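## Task

Remove both white insoles from the hanger and place them flat on the table next to each other, near but not overlapping; the third insole must stay clipped and the hanger must stay on its rail.

## Robot and tools

ROBOT. Two arms, left_arm and right_arm, each ending in a two-finger parallel gripper. Calibrated bases in the scene frame: left_arm at (+0.011, +0.314, +0.028) m, right_arm at (+0.034, -0.319, +0.035) m, both turned only slightly about z. A camera stand sits behind the arms. Joint ranges in rad, base to gripper: waist -2.618 to 3.054, shoulder 0.000 to 3.142, elbow 0.000 to 3.142 (straight at 2.901), wrist pitch -1.571 to 1.571, wrist yaw -1.571 to 1.571, wrist roll -2.094 to 2.094.

FRAMES. Scene frame: origin at table-top height, halfway between the nominal bases; +x points out over the table, +y toward left_arm, +z up (image left/right do not match arm names). Reported end_effector_position (m) and end_effector_quat_wxyz use this frame and may be off by a few cm, more at long reach. That position is the point between the finger pads, roughly 1 cm behind the tips. In the gripper's own axes, +z runs along the fingers and the fingers open along y. Offsets you command are along each arm's Hand target axes, not the scene axes.

ROW LAYOUT (shared by execute_actions and move). One row holds 14 numbers in [-1, 1], always for both arms: left dx, dy, dz, rx, ry, rz, opening, then right dx, dy, dz, rx, ry, rz, opening. The six pose numbers are an offset from that arm's Hand target at the start of the action or move; 1.0 equals 0.6 m of travel or 180 degrees, and rx, ry, rz form one rotation vector. Opening is absolute, not an offset: +1 fully open (0.094 m), -1 shut. To leave an arm alone, give six zeros and its current opening (0 is a real half-open command).

execute_actions(actions, cameras). actions is a list of actions; each action is a list of up to 15 rows, one per 1/30 s control step; a short action repeats its final row until step 15. Every row in one action counts from the same start pose, but the next action starts from the updated Hand target, so sending the same offset twice moves twice as far. An empty list returns state plus images. cameras: names from cam_high, cam_low, cam_left_wrist, cam_right_wrist (each 672x504), ["all"], or [] for none; an unknown name rejects the call.

move(target, speed, blend, opening_speed, grip_force, blocking, cameras). target is one row or up to 15 rows; every row is an offset from the Hand targets at the move's start, not from the previous row. Grippers travel straight lines, all paths finishing together, capped at 10 s. speed: path top speed in m/s, 0.002 to 2.9, default 0.25 (turns up to twice that in rad/s); one value or one per target. blend: corner rounding in m; 0 stops at each target. opening_speed: fingers' rate on the -1..+1 scale per second, at least 0.2; use it to close gently on soft insoles. grip_force: per-pad limit, 10 to 50 N, one value or one per arm; it persists, and lower values close slowly (about 4 s at 40, 8 s at 20, 16 s at 10). blocking=false returns after 0.5 s while the move continues. The first target's openings start immediately; later targets' openings apply on arrival once everything is still. Result adds a move: line (done, off_target, moving, held, fault) and limits (paced = pose clipped, held = steps withheld). An arm given all-zero offsets in every target gets no new pose.

wait(seconds): 0 to 3600, sends nothing new; a running move continues. stop(): brakes a running move. zoom_image(camera, region): region [x0, y0, x1, y1] in pixels of that camera's newest image, at most 504 by 504. finished_scene(scene): the current scene's integer number; irreversible, and call nothing else in that reply.

RESULTS. Hand target is your last commanded pose after clipping; the gripper often rests a few cm short from friction or load, so send the remaining distance as a fresh offset. Orientation commands are clipped each step to within 40 degrees of the measured one. grip_measured uses the opening scale (empty it may read up to 2.5 mm wide); grip_effort_nm is motor effort, negative when closing, and not a pad force. Joint velocities may show "within noise". Joint torques are full drive outputs, signed toward larger joint values. Action results also list some step positions. MOTOR HOT appears at 75 °C; at 90 °C the arm folds and idles; at 100 °C it collapses. Holding loads, reaching far or pushing at unreachable poses heats motors, even while you think, and the robot keeps its last command during that time.

AVOID. Dropping insoles or releasing them while moving; fast contact with the hanger, rail or table; pressing the arms together or closing one gripper on the other's fingers; paths passing near an arm's own base (go around it); leaving anything off the table or letting it fall. Stopped arms keep pushing until commanded back. Loose objects may occasionally get nudged.

Each tool is called as name(argument=value, ...), one argument or row to a line, values as JSON.

## Session

execute_actions(
  actions=[],
)

zoom_image(
  camera="cam_high",
  region=[190, 120, 470, 420],
)

zoom_image(
  camera="cam_low",
  region=[190, 80, 440, 260],
)

Scene clock: 0.00 s.
left_arm: end_effector_position=(+0.4187, +0.3095, +0.1377) grip_measured=+1.000 grip_effort_nm=n/a end_effector_quat_wxyz=(+0.601, -0.010, +0.799, +0.006) | right_arm: end_effector_position=(+0.4416, -0.2891, +0.1421) grip_measured=+1.000 grip_effort_nm=n/a end_effector_quat_wxyz=(+0.601, -0.016, +0.797, -0.054)
Joint positions: left_arm=[-0.057 1.558 0.385 0.891 -0.057 -0.02 0.094] | right_arm=[0.142 1.595 0.394 0.918 0.231 -0.043 0.094]
Joint velocities: within noise
Joint torques (N m): no reading
Heat: left arm: 28 °C; right arm: 31 °C.
Hand target: left_arm +0.4205, +0.3095, +0.1427; +0.606, -0.010, +0.795, +0.005 | right_arm +0.4416, -0.2893, +0.1416; +0.599, -0.016, +0.799, -0.055
Tool commands: left_gripper/opening=+1.0 right_gripper/opening=+1.0
camera_calibration:
cam_left_wrist: T_world_to_cam=[[0.0144, -0.99985, -0.00924, 0.30679], [-0.65545, -0.00246, -0.75523, 0.41541], [0.7551, 0.01693, -0.65539, -0.14305]] pos_world=[0.37588, 0.31019, 0.22282]
cam_right_wrist: T_world_to_cam=[[-0.05137, -0.99347, 0.10191, -0.27935], [-0.66431, -0.0422, -0.74626, 0.42705], [0.74569, -0.10604, -0.65781, -0.17867]] pos_world=[0.40258, -0.27844, 0.22963]

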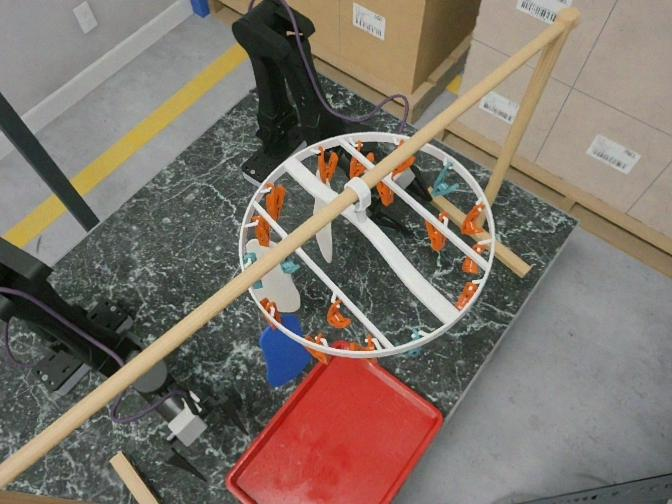

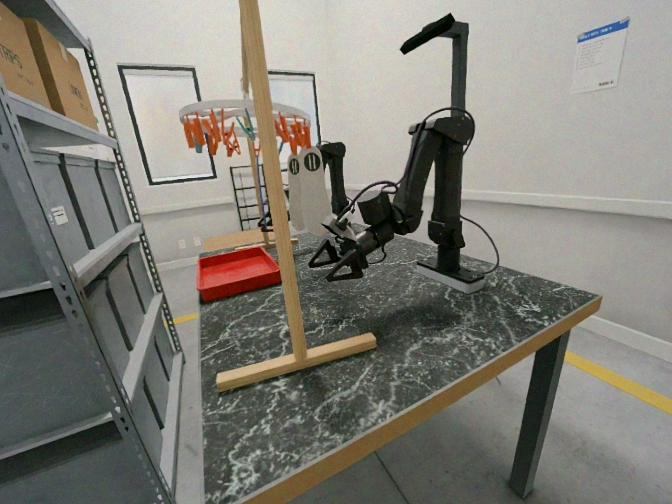

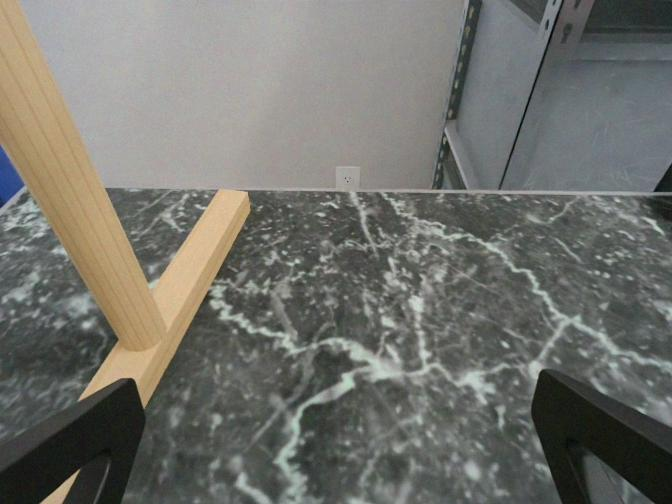

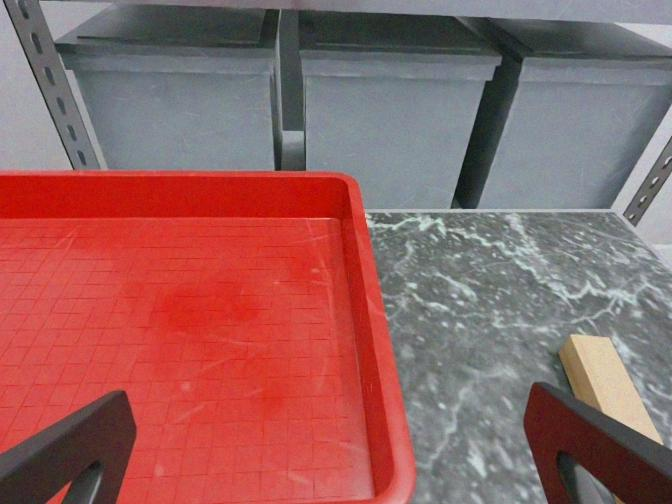

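Scaled by 1.680 from the camera's image (finer frame: 960x720).

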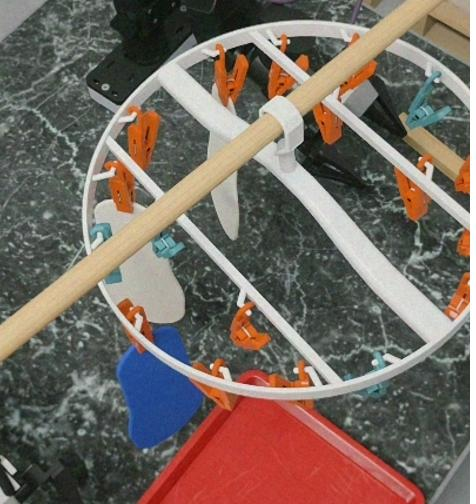

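Scaled by 2.016 from the camera's image (finer frame: 960x720).

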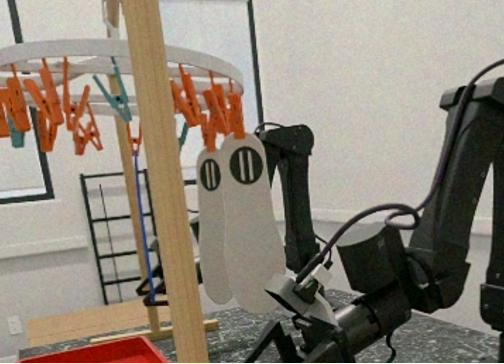

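move(
  target=[
    [-0.034,-0.107,-0.195,0.08,-0.009,0.02,1,-0.034,0.0413,-0.3105,0,0,0,1],
    [-0.0687,-0.2137,-0.3907,0.1631,-0.0179,0.041,1,-0.096,0.2958,-0.4055,-0.1714,-0.0316,-0.0086,1],
  ],
  speed=0.25,
  blend=[0.03,0],
  cameras=["cam_left_wrist","cam_right_wrist"],
)

Scene clock: 48.00 s.
left_arm: end_effector_position=(+0.2097, +0.1755, +0.2314) grip_measured=+1.000 grip_effort_nm=-0.01 end_effector_quat_wxyz=(+0.603, +0.201, +0.757, -0.153) | right_arm: end_effector_position=(+0.2308, -0.0944, +0.2353) grip_measured=+1.000 grip_effort_nm=0.00 end_effector_quat_wxyz=(+0.608, -0.193, +0.757, +0.144)
Joint positions: left_arm=[-0.897 0.229 0.326 -0.342 -0.36 -0.076 0.094] | right_arm=[1.252 0.784 0.371 0.101 0.774 0.206 0.094]
Joint torques (N m): left_arm=[-0.79 2.14 10.24 1.79 -0.13 -0.11] | right_arm=[-0.09 -0.29 11.62 1.42 0.06 0]
Heat: left arm: 32 °C; right arm: 33 °C.
Hand target: left_arm +0.2084, +0.1768, +0.2453; +0.609, +0.194, +0.753, -0.157 | right_arm +0.2315, -0.0912, +0.2449; +0.611, -0.188, +0.754, +0.153
Off the commanded pose: left_arm 0.014 m, 1 deg | right_arm 0.010 m, 1 deg.
move: off_target (left_arm)
cam_left_wrist: T_world_to_cam=[[-0.49522, -0.86842, -0.02447, 0.26389], [-0.52466, 0.3214, -0.78831, 0.27229], [0.69245, -0.37755, -0.61479, 0.15148]] pos_world=[0.16865, 0.19885, 0.31423]
cam_right_wrist: T_world_to_cam=[[0.4567, -0.88955, 0.01139, -0.19236], [-0.54721, -0.29099, -0.78478, 0.32331], [0.70142, 0.35218, -0.61966, 0.10498]] pos_world=[0.19113, -0.11401, 0.32097]

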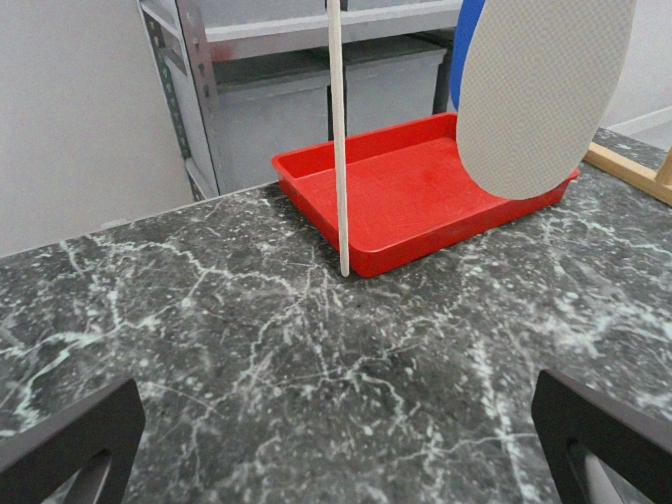

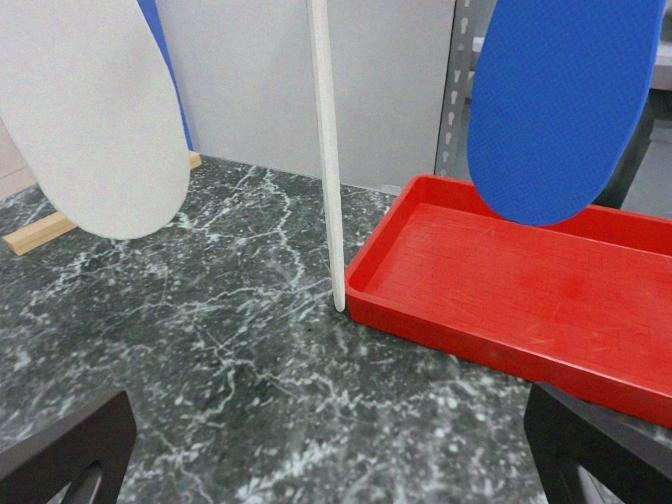

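move(
  target=[
    [-0.0523,-0.0047,0.1825,0,0,0,1,0,0,-0.083,0,0,0,1],
    [-0.0523,-0.0047,0.1825,0,0,0,-0.85,0,0,-0.083,0,0,0,1],
    [-0.0523,-0.0047,0.1825,0,0,0,-1,0,0,-0.083,0,0,0,1],
  ],
  speed=0.12,
  opening_speed=1.0,
  cameras=["cam_left_wrist","cam_low"],
)

Scene clock: 70.03 s.
left_arm: end_effector_position=(+0.3003, +0.1223, +0.2331) grip_measured=-0.949 grip_effort_nm=-1.00 end_effector_quat_wxyz=(+0.592, +0.198, +0.766, -0.151) | right_arm: end_effector_position=(+0.1887, -0.1126, +0.2466) grip_measured=+1.000 grip_effort_nm=0.00 end_effector_quat_wxyz=(+0.608, -0.195, +0.755, +0.150)
Joint positions: left_arm=[-0.691 0.92 0.442 0.22 -0.163 -0.04 0.002] | right_arm=[1.531 0.627 0.412 -0.213 1.024 0.361 0.094]
Joint torques (N m): left_arm=[0.66 -1.03 10.67 2.07 0.05 0.03] | right_arm=[0.55 0.2 11.44 1.1 0.3 0.02]
Heat: left arm: 33 °C; right arm: 35 °C.
Hand target: left_arm +0.3065, +0.1193, +0.2532; +0.609, +0.194, +0.753, -0.157 | right_arm +0.1886, -0.1141, +0.2553; +0.611, -0.188, +0.754, +0.153
Off the commanded pose: left_arm 0.021 m, 3 deg | right_arm 0.009 m, 1 deg.
move: off_target (left_arm); target 2's new opening was sent with left_arm's hand 0.022 m and 3 deg from that target; target 3's new opening was sent with left_arm's hand 0.021 m and 3 deg from that target
cam_left_wrist: T_world_to_cam=[[-0.48995, -0.87162, -0.01541, 0.25939], [-0.54778, 0.32157, -0.77236, 0.34139], [0.67815, -0.36997, -0.635, 0.07771]] pos_world=[0.26139, 0.14506, 0.31702]
Images, in order (width x height): cam_low 672x504, cam_left_wrist 672x504.

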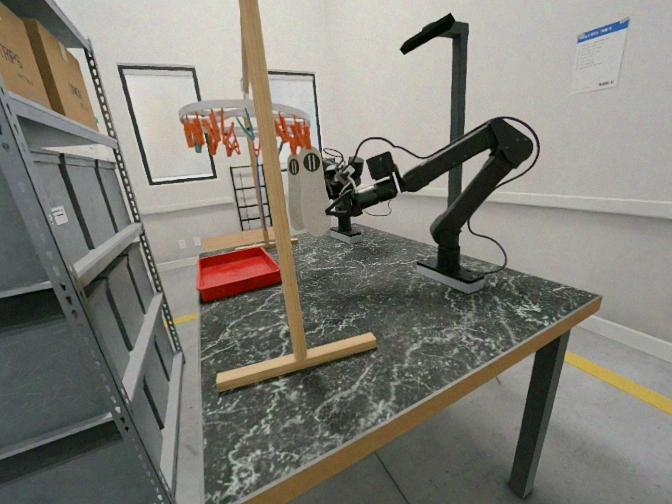

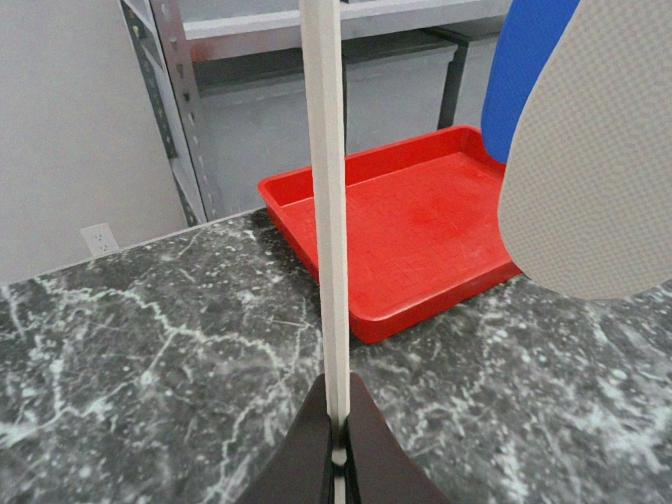

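move(
  target=[0.2445,0,0.052,0,0,0,-1,0,0,0,0,0,0,1],
  speed=0.05,
  cameras=["cam_high","cam_low"],
)

Scene clock: 77.90 s.
left_arm: end_effector_position=(+0.3040, +0.1192, +0.1023) grip_measured=-0.951 grip_effort_nm=-1.04 end_effector_quat_wxyz=(+0.606, +0.194, +0.755, -0.158) | right_arm: end_effector_position=(+0.1887, -0.1126, +0.2466) grip_measured=+1.000 grip_effort_nm=0.01 end_effector_quat_wxyz=(+0.608, -0.195, +0.755, +0.150)
Joint positions: left_arm=[-0.691 1.752 0.101 1.43 -0.162 -0.04 0.002] | right_arm=[1.531 0.627 0.412 -0.213 1.024 0.361 0.094]
Joint torques (N m): left_arm=[0.69 -2.89 3.21 2.11 0.05 0.02] | right_arm=[0.58 0.23 11.45 1.12 0.3 0.05]
Heat: left arm: 33 °C; right arm: 36 °C.
Hand target: left_arm +0.3064, +0.1193, +0.1031; +0.609, +0.194, +0.753, -0.157 | right_arm +0.1886, -0.1141, +0.2553; +0.611, -0.188, +0.754, +0.153
Off the commanded pose: left_arm 0.003 m, 1 deg | right_arm 0.009 m, 1 deg.
move: done

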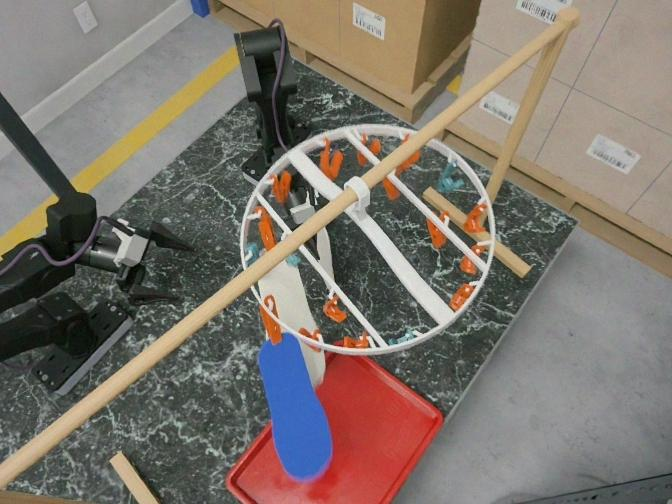

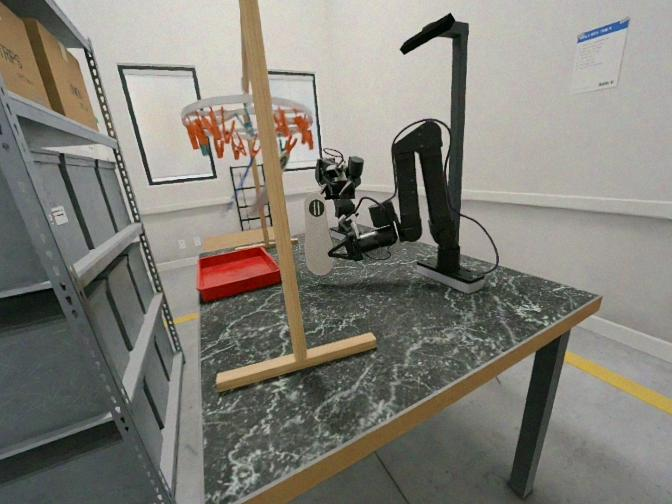

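move(
  target=[
    [-0.0213,-0.0493,-0.1157,0,0,0,-1,0,0,0,0,0,0,1],
    [-0.0213,-0.0493,-0.1157,-0.0179,0.2079,0.4192,-1,0,0,0,0,0,0,1],
    [0.0625,-0.1003,-0.069,-0.0179,0.2079,0.4192,-1,0,0,0,0,0,0,1],
    [0.0583,-0.1095,0.0717,-0.0179,0.2079,0.4192,-1,0,0,0,0,0,0,1],
  ],
  speed=[0.2,0.4,0.2,0.2],
  blend=[0.02,0,0.02,0],
  cameras=["cam_high","cam_low"],
)

zoom_image(
  camera="cam_high",
  region=[200, 180, 400, 380],
)

zoom_image(
  camera="cam_low",
  region=[260, 140, 420, 300],
)

Scene clock: 97.10 s.
left_arm: end_effector_position=(+0.2977, +0.0525, +0.0567) grip_measured=-0.951 grip_effort_nm=-1.04 end_effector_quat_wxyz=(+0.318, +0.635, +0.623, +0.328) | right_arm: end_effector_position=(+0.1887, -0.1126, +0.2466) grip_measured=+1.000 grip_effort_nm=0.00 end_effector_quat_wxyz=(+0.608, -0.195, +0.755, +0.150)
Joint positions: left_arm=[-1.103 1.815 0.773 0.043 -0.805 0.754 0.002] | right_arm=[1.531 0.627 0.412 -0.213 1.024 0.361 0.094]
Joint torques (N m): left_arm=[0.65 -5.01 7.65 1.37 -0.32 -0.03] | right_arm=[0.54 0.25 11.47 1.11 0.3 0.04]
Heat: left arm: 34 °C; right arm: 37 °C.
Hand target: left_arm +0.3050, +0.0449, +0.0600; +0.327, +0.627, +0.627, +0.326 | right_arm +0.1886, -0.1141, +0.2553; +0.611, -0.188, +0.754, +0.153
Off the commanded pose: left_arm 0.011 m, 1 deg | right_arm 0.009 m, 1 deg.
move: off_target (left_arm)

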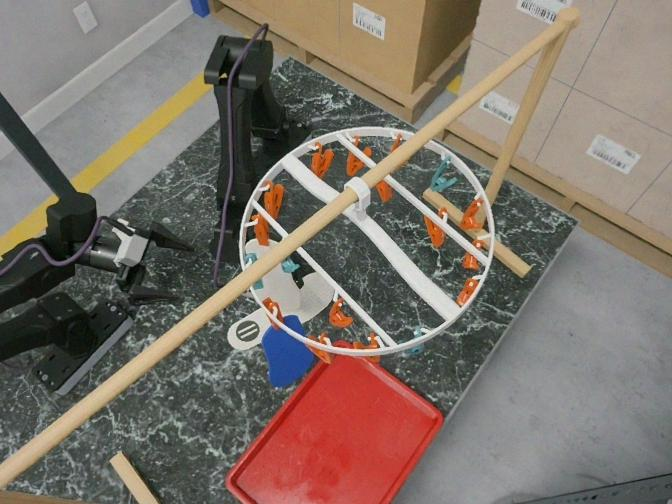

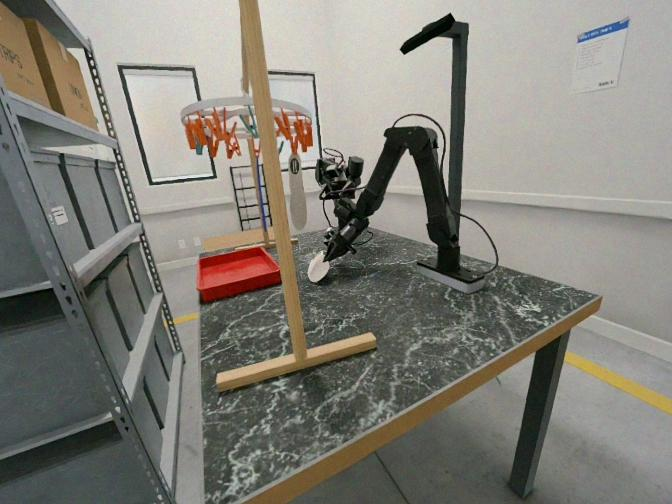

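Scaled by 2.520 from the camera's image (finer frame: 960x720).

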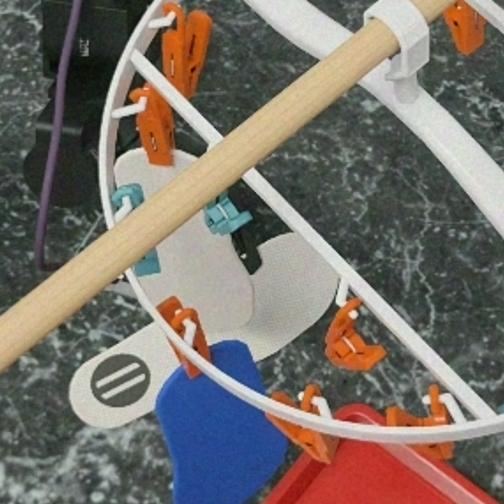

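Scaled by 3.150 from the camera's image (finer frame: 960x720).

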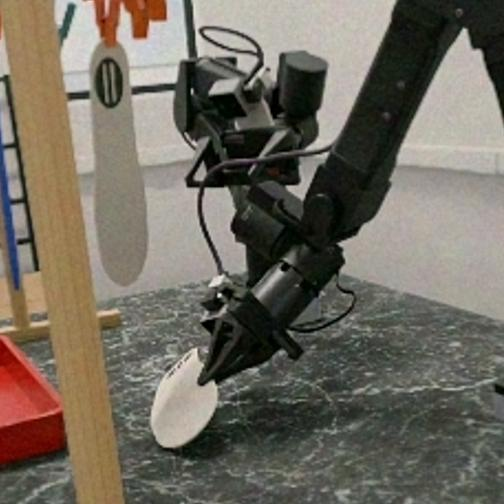

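move(
  target=[
    [0,0,0,0,0.0546,-0.0383,-1,0,0,0,0,0,0,1],
    [0,-0.0887,0.0622,0,0.0546,-0.0383,-1,0,0,0,0,0,0,1],
    [0,-0.0887,0.0622,0,0.0546,-0.0383,-0.7,0,0,0,0,0,0,1],
    [-0.0208,-0.1449,-0.018,0,0.0546,-0.0383,-0.7,0,0,0,0,0,0,1],
    [-0.038,-0.097,-0.153,0,0.0546,-0.0383,-0.7,0,0,0,0,0,0,1],
  ],
  speed=[0.25,0.06,0.1,0.08,0.25],
  blend=[0.01,0,0,0.01,0],
  opening_speed=0.6,
  cameras=["all"],
)

zoom_image(
  camera="cam_low",
  region=[260, 140, 420, 300],
)

Scene clock: 116.97 s.
left_arm: end_effector_position=(+0.1973, +0.0291, +0.0636) grip_measured=-0.702 grip_effort_nm=0.08 end_effector_quat_wxyz=(+0.286, +0.561, +0.689, +0.359) | right_arm: end_effector_position=(+0.1887, -0.1126, +0.2466) grip_measured=+1.000 grip_effort_nm=0.00 end_effector_quat_wxyz=(+0.608, -0.195, +0.755, +0.150)
Joint positions: left_arm=[-1.46 1.979 1.098 -0.808 -0.95 -0.135 0.014] | right_arm=[1.531 0.627 0.412 -0.213 1.024 0.361 0.094]
Joint torques (N m): left_arm=[-0.7 -6.04 7.12 0.11 -0.45 -0.13] | right_arm=[0.55 0.28 11.45 1.11 0.3 0.05]
Heat: left arm: 31 °C; right arm: 38 °C.
Hand target: left_arm +0.1963, +0.0223, +0.0649; +0.291, +0.559, +0.689, +0.359 | right_arm +0.1886, -0.1141, +0.2553; +0.611, -0.188, +0.754, +0.153
Off the commanded pose: left_arm 0.007 m, 1 deg | right_arm 0.009 m, 1 deg.
move: done; target 3's new opening was sent with left_arm's hand 0.016 m and 2 deg from that target
cam_left_wrist: T_world_to_cam=[[-0.57338, -0.09951, -0.81322, 0.16983], [-0.51386, 0.81677, 0.26237, 0.09711], [0.63811, 0.56832, -0.51945, -0.02135]] pos_world=[0.1609, -0.05029, 0.10154]
cam_right_wrist: T_world_to_cam=[[0.46721, -0.88413, 0.006, -0.18959], [-0.54323, -0.29241, -0.78702, 0.3035], [0.69758, 0.36444, -0.6169, 0.14929]] pos_world=[0.14931, -0.13328, 0.33209]

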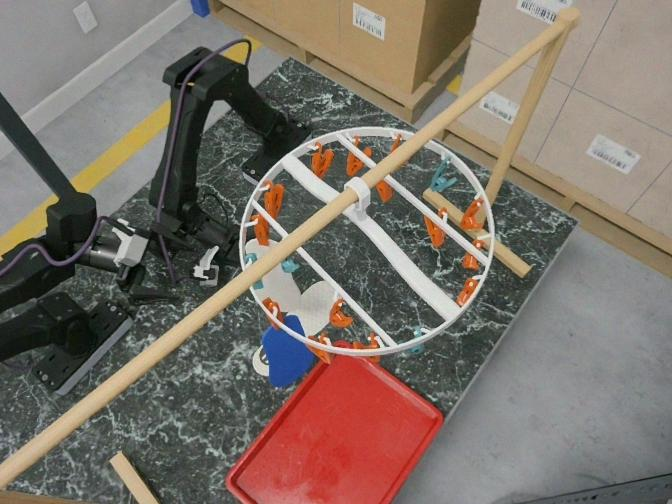

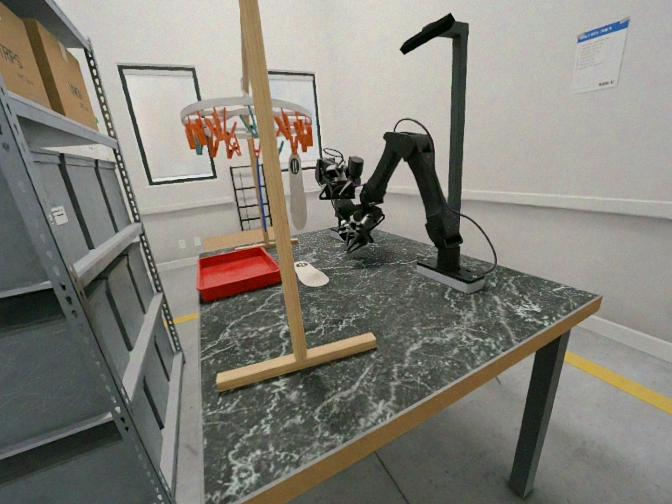

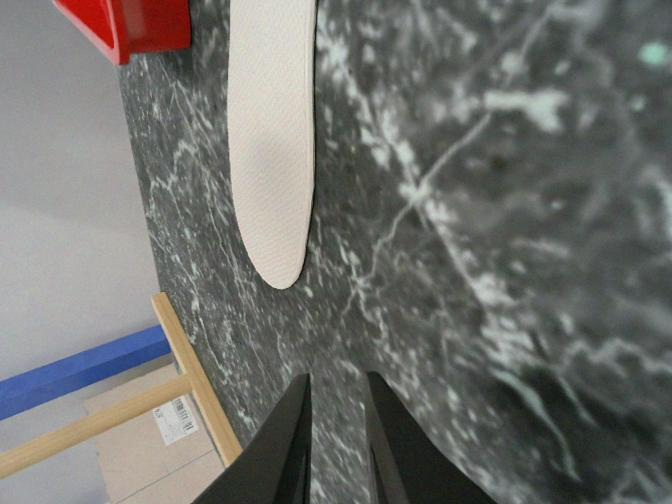

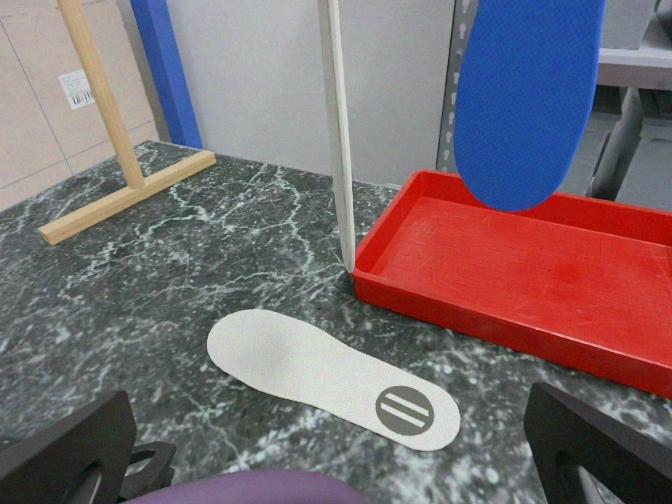

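Scaled by 3.150 from the camera's image (finer frame: 960x720).

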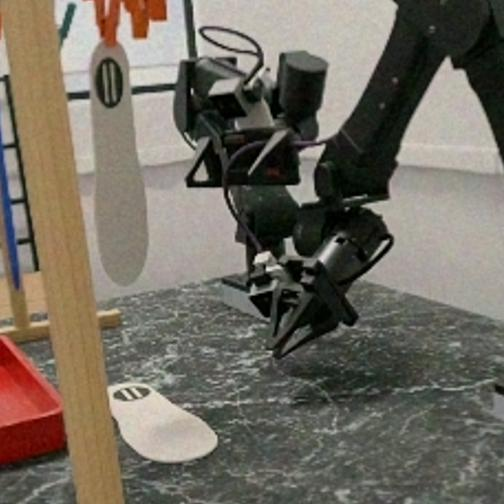

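move(
  target=[
    [0.271,0.181,-0.119,0,0,0,-0.7,-0.0458,-0.0202,0.2397,0,0,0,1],
    [0.271,0.181,-0.119,0,0,0,-0.7,-0.0458,-0.0202,0.2397,0,0,0,-0.85],
    [0.271,0.181,-0.119,0,0,0,-0.7,-0.0458,-0.0202,0.2397,0,0,0,-1],
  ],
  speed=0.15,
  opening_speed=1.0,
  cameras=["cam_right_wrist","cam_high"],
)

Scene clock: 139.77 s.
left_arm: end_effector_position=(+0.1672, +0.1814, +0.1907) grip_measured=-0.702 grip_effort_nm=0.08 end_effector_quat_wxyz=(+0.283, +0.562, +0.688, +0.363) | right_arm: end_effector_position=(+0.3194, -0.0588, +0.2449) grip_measured=-0.964 grip_effort_nm=-0.96 end_effector_quat_wxyz=(+0.607, -0.189, +0.757, +0.151)
Joint positions: left_arm=[-1.522 1.224 0.86 -1.423 -0.939 -0.242 0.014] | right_arm=[0.903 1.177 0.546 0.388 0.433 0.103 0.002]
Joint torques (N m): left_arm=[-0.76 -3.38 5.86 -0.05 -0.44 -0.14] | right_arm=[-0.65 -2.78 11.3 1.54 -0.01 -0.08]
Heat: left arm: 31 °C; right arm: 39 °C.
Hand target: left_arm +0.1664, +0.1822, +0.1948; +0.291, +0.558, +0.689, +0.358 | right_arm +0.3235, -0.0559, +0.2522; +0.611, -0.188, +0.754, +0.153
Off the commanded pose: left_arm 0.004 m, 1 deg | right_arm 0.009 m, 1 deg.
move: done
cam_right_wrist: T_world_to_cam=[[0.45834, -0.88877, -0.00402, -0.19808], [-0.55134, -0.28078, -0.78561, 0.39179], [0.6971, 0.36229, -0.61871, 0.03797]] pos_world=[0.28032, -0.0798, 0.33049]
Images, in order (width x height): cam_high 672x504, cam_right_wrist 672x504.

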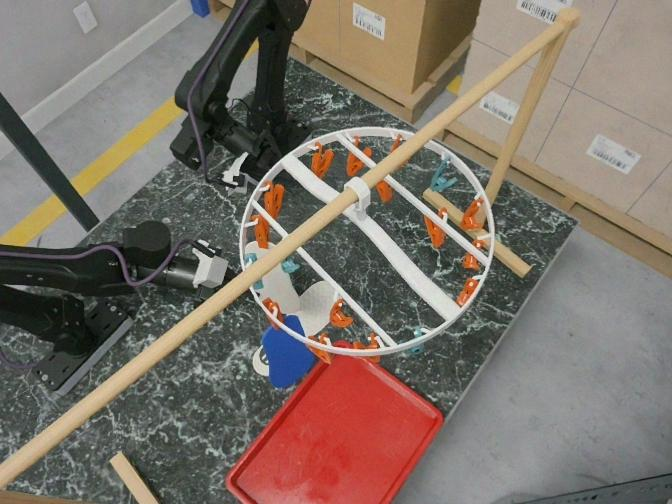

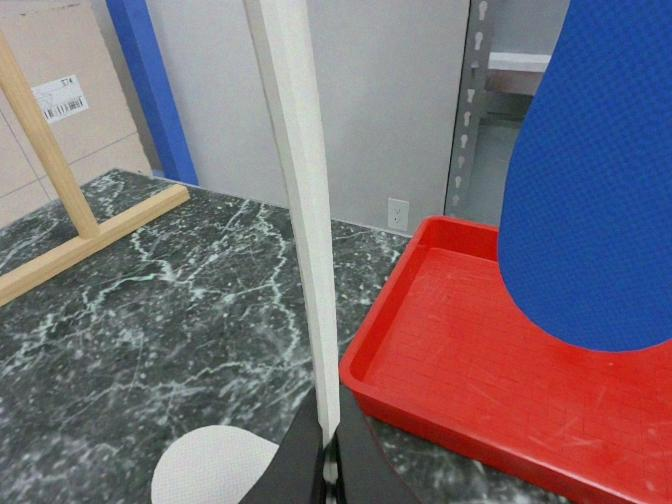

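move(
  target=[0,0,0,0,0,0,-0.7,0.2373,0.0235,0.0053,0,0,0,-1],
  speed=0.05,
  cameras=["cam_high","cam_low"],
)

zoom_image(
  camera="cam_low",
  region=[260, 120, 420, 280],
)

Scene clock: 148.83 s.
left_arm: end_effector_position=(+0.1672, +0.1814, +0.1907) grip_measured=-0.702 grip_effort_nm=0.08 end_effector_quat_wxyz=(+0.283, +0.562, +0.688, +0.363) | right_arm: end_effector_position=(+0.2949, -0.0544, +0.1185) grip_measured=-0.967 grip_effort_nm=-1.03 end_effector_quat_wxyz=(+0.615, -0.187, +0.749, +0.159)
Joint positions: left_arm=[-1.522 1.224 0.86 -1.423 -0.939 -0.242 0.014] | right_arm=[1.005 1.772 0.232 1.316 0.526 0.123 0.002]
Joint torques (N m): left_arm=[-0.75 -3.37 5.83 -0.06 -0.45 -0.14] | right_arm=[0.58 -4.12 4.22 1.49 0.14 0.03]
Heat: left arm: 31 °C; right arm: 37 °C.
Hand target: left_arm +0.1664, +0.1822, +0.1948; +0.291, +0.558, +0.689, +0.358 | right_arm +0.2935, -0.0559, +0.1122; +0.611, -0.188, +0.754, +0.153
Off the commanded pose: left_arm 0.004 m, 1 deg | right_arm 0.007 m, 1 deg.
move: done

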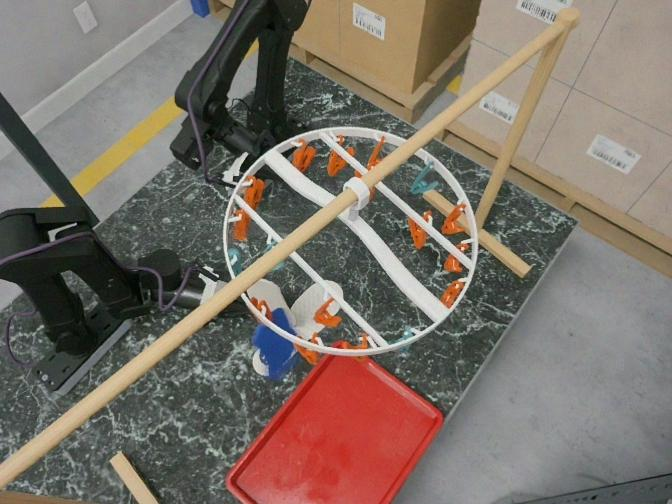

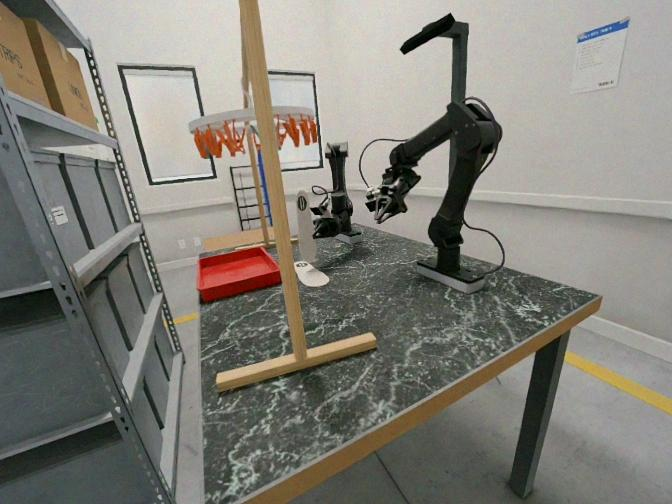

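Scaled by 3.150 from the camera's image (finer frame: 960x720).

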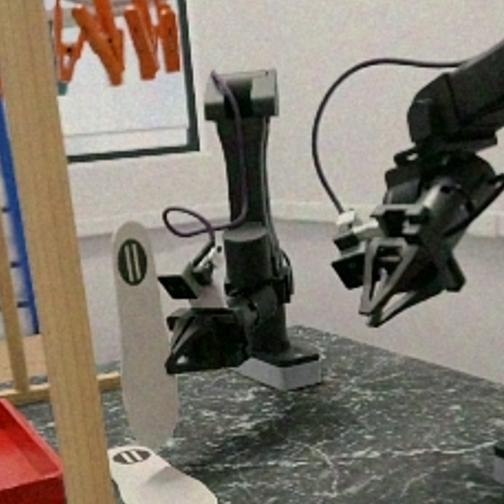

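move(
  target=[
    [0.104,0.138,0.168,0,0,0,-0.7,-0.037,0.0553,-0.1293,0,0,0,-1],
    [0.104,0.138,0.168,0,0,0,-0.7,-0.037,0.0553,-0.1293,0.167,0.0356,0.525,-1],
    [0.104,0.138,0.168,0,0,0,-0.7,0.0855,0.1802,-0.0238,0.167,0.0356,0.525,-1],
  ],
  speed=[0.2,0.4,0.2],
  blend=[0.02,0,0],
  cameras=["all"],
)

zoom_image(
  camera="cam_high",
  region=[180, 180, 380, 380],
)

zoom_image(
  camera="cam_low",
  region=[260, 140, 420, 300],
)

Scene clock: 195.47 s.
left_arm: end_effector_position=(+0.2818, +0.2680, +0.2072) grip_measured=-0.702 grip_effort_nm=0.08 end_effector_quat_wxyz=(+0.288, +0.561, +0.688, +0.359) | right_arm: end_effector_position=(+0.2212, +0.0276, +0.0685) grip_measured=-0.967 grip_effort_nm=-1.03 end_effector_quat_wxyz=(+0.296, +0.417, +0.740, +0.438)
Joint positions: left_arm=[-0.569 0.85 0.673 -0.595 -0.597 1.078 0.014] | right_arm=[1.382 1.842 0.586 0.554 0.816 2.041 0.002]
Joint torques (N m): left_arm=[0.68 -1.83 5.56 1.66 -0.15 -0.01] | right_arm=[0.55 -5.68 7.06 1.13 0.42 0.02]
Heat: left arm: 30 °C; right arm: 34 °C.
Hand target: left_arm +0.2808, +0.2701, +0.2048; +0.291, +0.558, +0.689, +0.359 | right_arm +0.2209, +0.0280, +0.0653; +0.291, +0.558, +0.689, +0.359
Off the commanded pose: left_arm 0.003 m, 1 deg | right_arm 0.004 m, 20 deg.
joint sent to its limit (right arm) — joint 6 (wrist roll), upper limit. The joint targets are off in orientation, not in position.
move: off_target (right_arm)
cam_left_wrist: T_world_to_cam=[[-0.57236, -0.09922, -0.81398, 0.35863], [-0.51206, 0.81856, 0.26028, -0.09279], [0.64047, 0.56578, -0.51932, -0.1364]] pos_world=[0.24511, 0.18871, 0.24524]
cam_right_wrist: T_world_to_cam=[[-0.36938, -0.268, -0.8898, 0.14973], [-0.77387, 0.61881, 0.13488, 0.18474], [0.51447, 0.73841, -0.43597, -0.01655]] pos_world=[0.20679, -0.06197, 0.1011]

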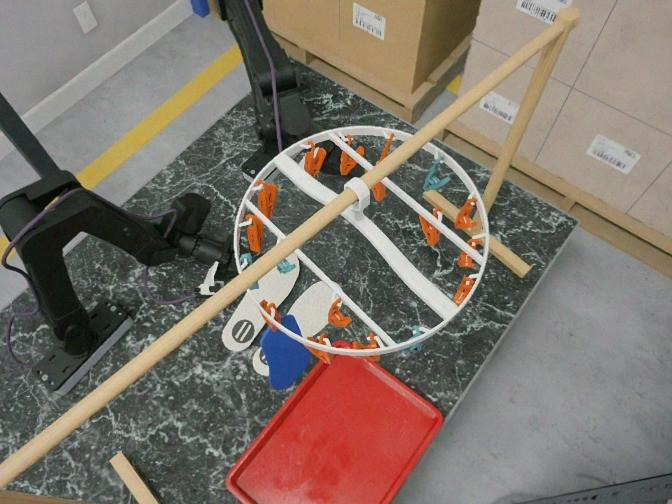

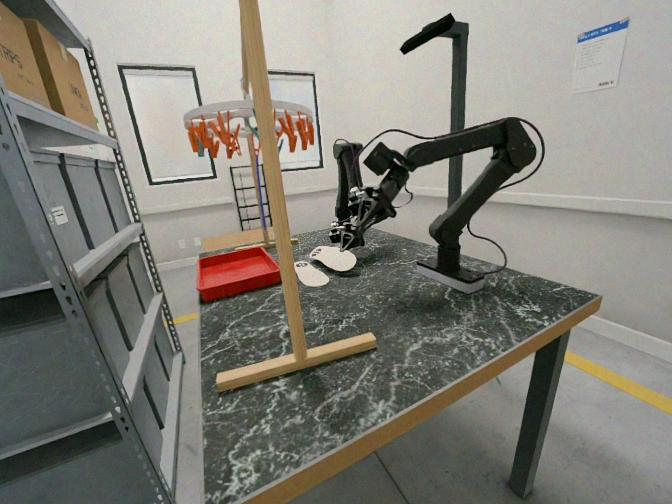

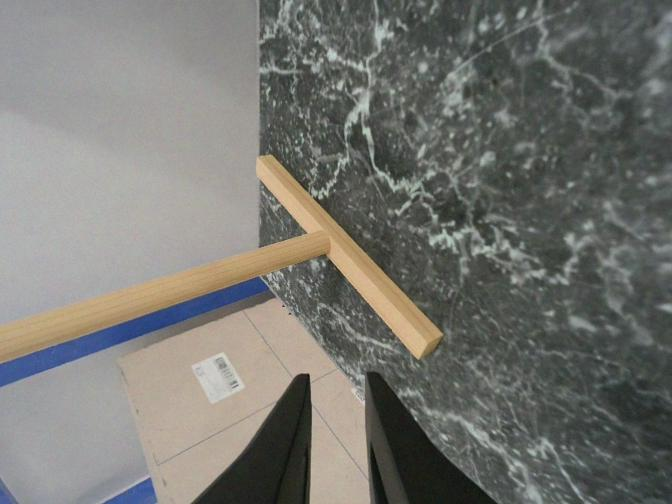

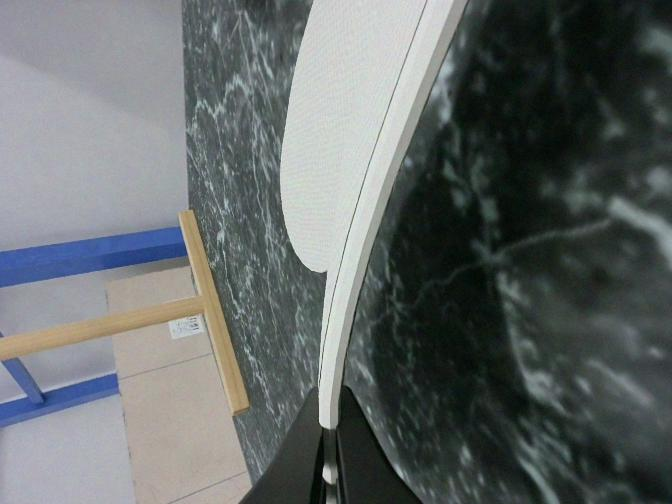

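Scaled by 2.520 from the camera's image (finer frame: 960x720).

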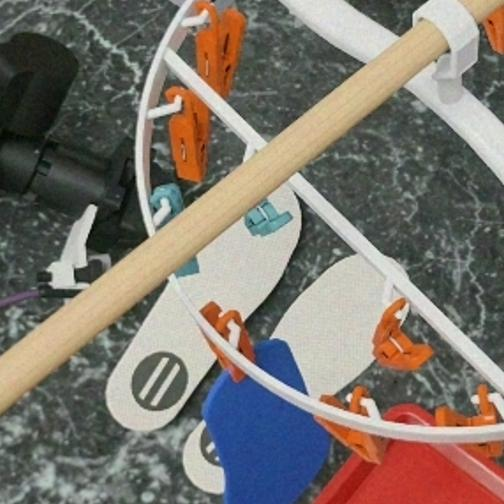

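Scaled by 3.150 from the camera's image (finer frame: 960x720).

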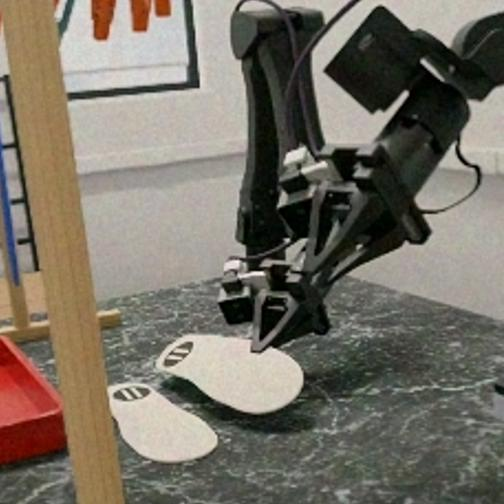

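move(
  target=[0,0,0,0,0,0,-0.7,0.0123,-0.024,-0.0342,-0.0492,0.0198,-0.0385,-1],
  speed=0.15,
  cameras=["cam_high","cam_low"],
)

zoom_image(
  camera="cam_high",
  region=[180, 180, 380, 380],
)

zoom_image(
  camera="cam_low",
  region=[260, 140, 420, 300],
)

Scene clock: 212.57 s.
left_arm: end_effector_position=(+0.2818, +0.2680, +0.2072) grip_measured=-0.702 grip_effort_nm=0.08 end_effector_quat_wxyz=(+0.288, +0.561, +0.688, +0.359) | right_arm: end_effector_position=(+0.1953, +0.0370, +0.0740) grip_measured=-0.967 grip_effort_nm=-1.03 end_effector_quat_wxyz=(+0.331, +0.401, +0.711, +0.474)
Joint positions: left_arm=[-0.569 0.85 0.673 -0.595 -0.597 1.078 0.014] | right_arm=[1.508 1.925 0.586 0.688 0.99 2.041 0.002]
Joint torques (N m): left_arm=[0.68 -1.83 5.53 1.65 -0.16 -0.02] | right_arm=[0.4 -5.91 4.52 1.12 0.43 0]
Heat: left arm: 31 °C; right arm: 34 °C.
Hand target: left_arm +0.2808, +0.2701, +0.2048; +0.291, +0.558, +0.689, +0.359 | right_arm +0.1948, +0.0300, +0.0651; +0.332, +0.480, +0.701, +0.409
Off the commanded pose: left_arm 0.003 m, 1 deg | right_arm 0.011 m, 12 deg.
joint sent to its limit (right arm) — joint 6 (wrist roll), upper limit. The joint targets are off in orientation, not in position.
move: off_target (right_arm)

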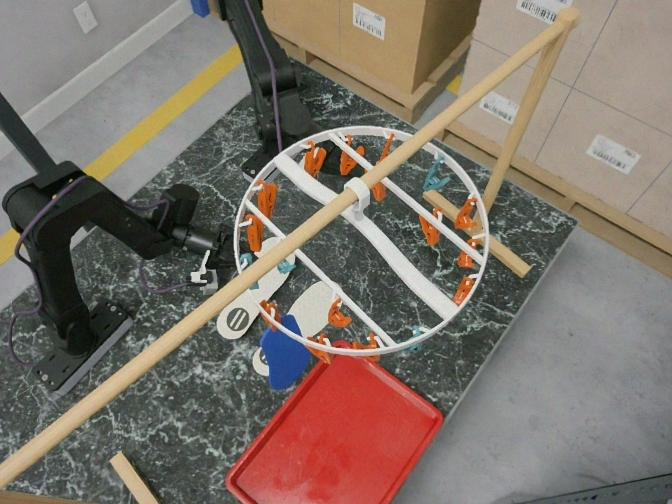

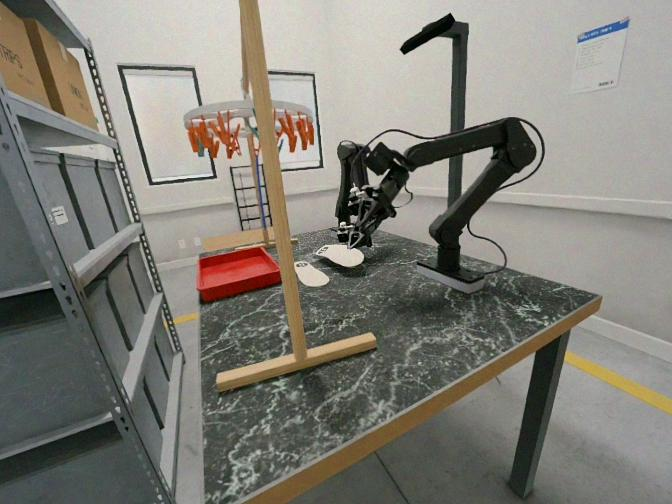

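Scaled by 2.520 from the camera's image (finer frame: 960x720).

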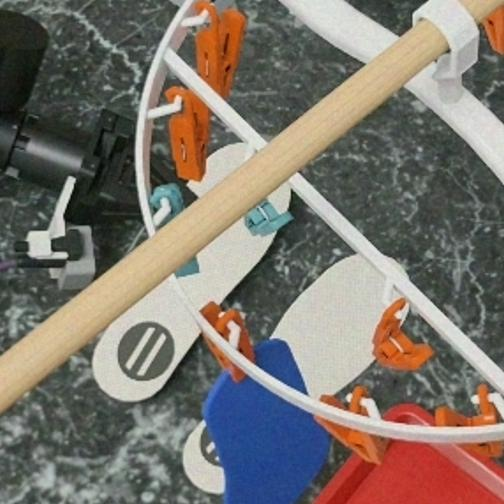

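Scaled by 3.150 from the camera's image (finer frame: 960x720).

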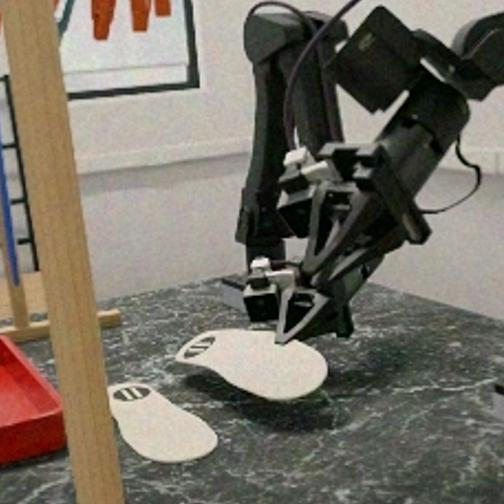

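move(
  target=[0,0,0,0,0,0,-0.7,0.0091,-0.1115,0.0555,0,0,0,-1],
  speed=0.06,
  cameras=["cam_high","cam_low","cam_left_wrist"],
)

zoom_image(
  camera="cam_high",
  region=[180, 180, 380, 380],
)

zoom_image(
  camera="cam_low",
  region=[260, 140, 420, 300],
)

Scene clock: 223.70 s.
left_arm: end_effector_position=(+0.2818, +0.2680, +0.2072) grip_measured=-0.702 grip_effort_nm=0.08 end_effector_quat_wxyz=(+0.288, +0.561, +0.688, +0.359) | right_arm: end_effector_position=(+0.2018, +0.0332, +0.0361) grip_measured=-0.967 grip_effort_nm=-1.02 end_effector_quat_wxyz=(+0.363, +0.433, +0.639, +0.522)
Joint positions: left_arm=[-0.569 0.85 0.673 -0.595 -0.597 1.078 0.014] | right_arm=[1.527 2.284 0.604 1.2 1.144 2.001 0.002]
Joint torques (N m): left_arm=[0.69 -1.81 5.55 1.66 -0.16 -0.01] | right_arm=[0.42 -2.99 2.88 0.32 -0.5 0.39]
Heat: left arm: 31 °C; right arm: 33 °C.
Hand target: left_arm +0.2808, +0.2701, +0.2048; +0.291, +0.558, +0.689, +0.359 | right_arm +0.1949, +0.0300, -0.0098; +0.333, +0.480, +0.701, +0.409
Off the commanded pose: left_arm 0.003 m, 1 deg | right_arm 0.047 m, 16 deg.
joint sent to its limit (right arm) — joint 6 (wrist roll), upper limit. The joint targets are off in position and orientation.
move: off_target (right_arm)
cam_left_wrist: T_world_to_cam=[[-0.57236, -0.09922, -0.81398, 0.35863], [-0.51206, 0.81856, 0.26028, -0.09279], [0.64047, 0.56578, -0.51932, -0.1364]] pos_world=[0.24511, 0.18871, 0.24524]

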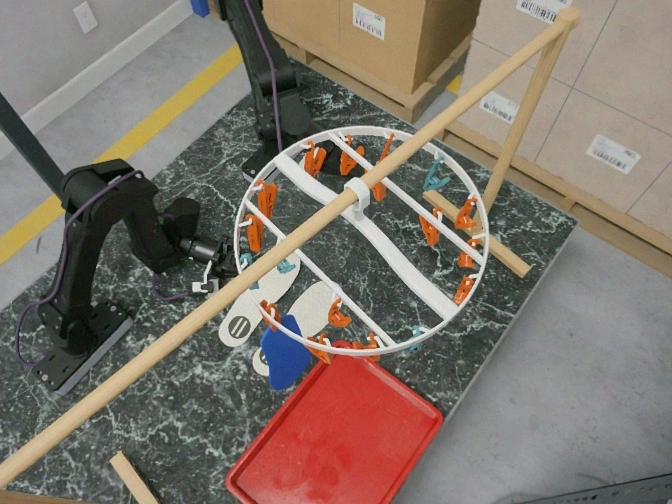

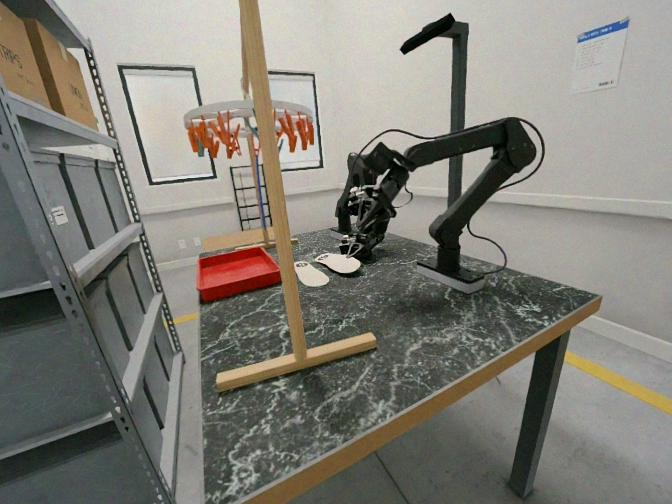

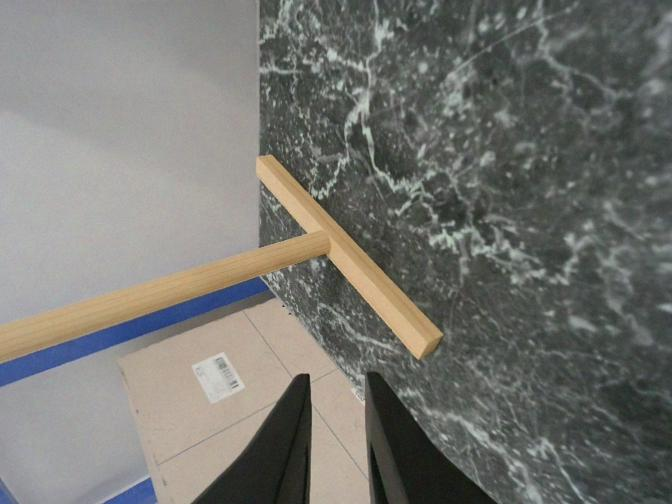

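Scaled by 2.520 from the camera's image (finer frame: 960x720).

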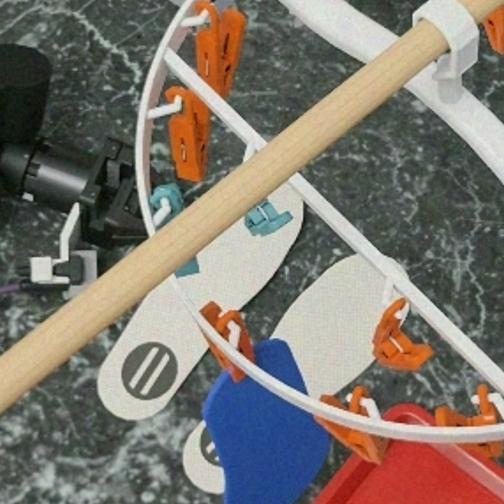

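Scaled by 3.150 from the camera's image (finer frame: 960x720).

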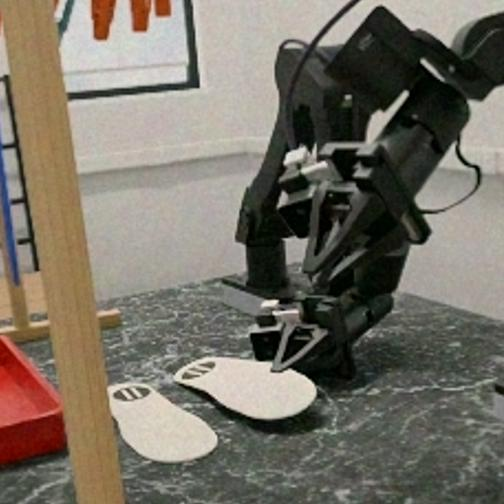

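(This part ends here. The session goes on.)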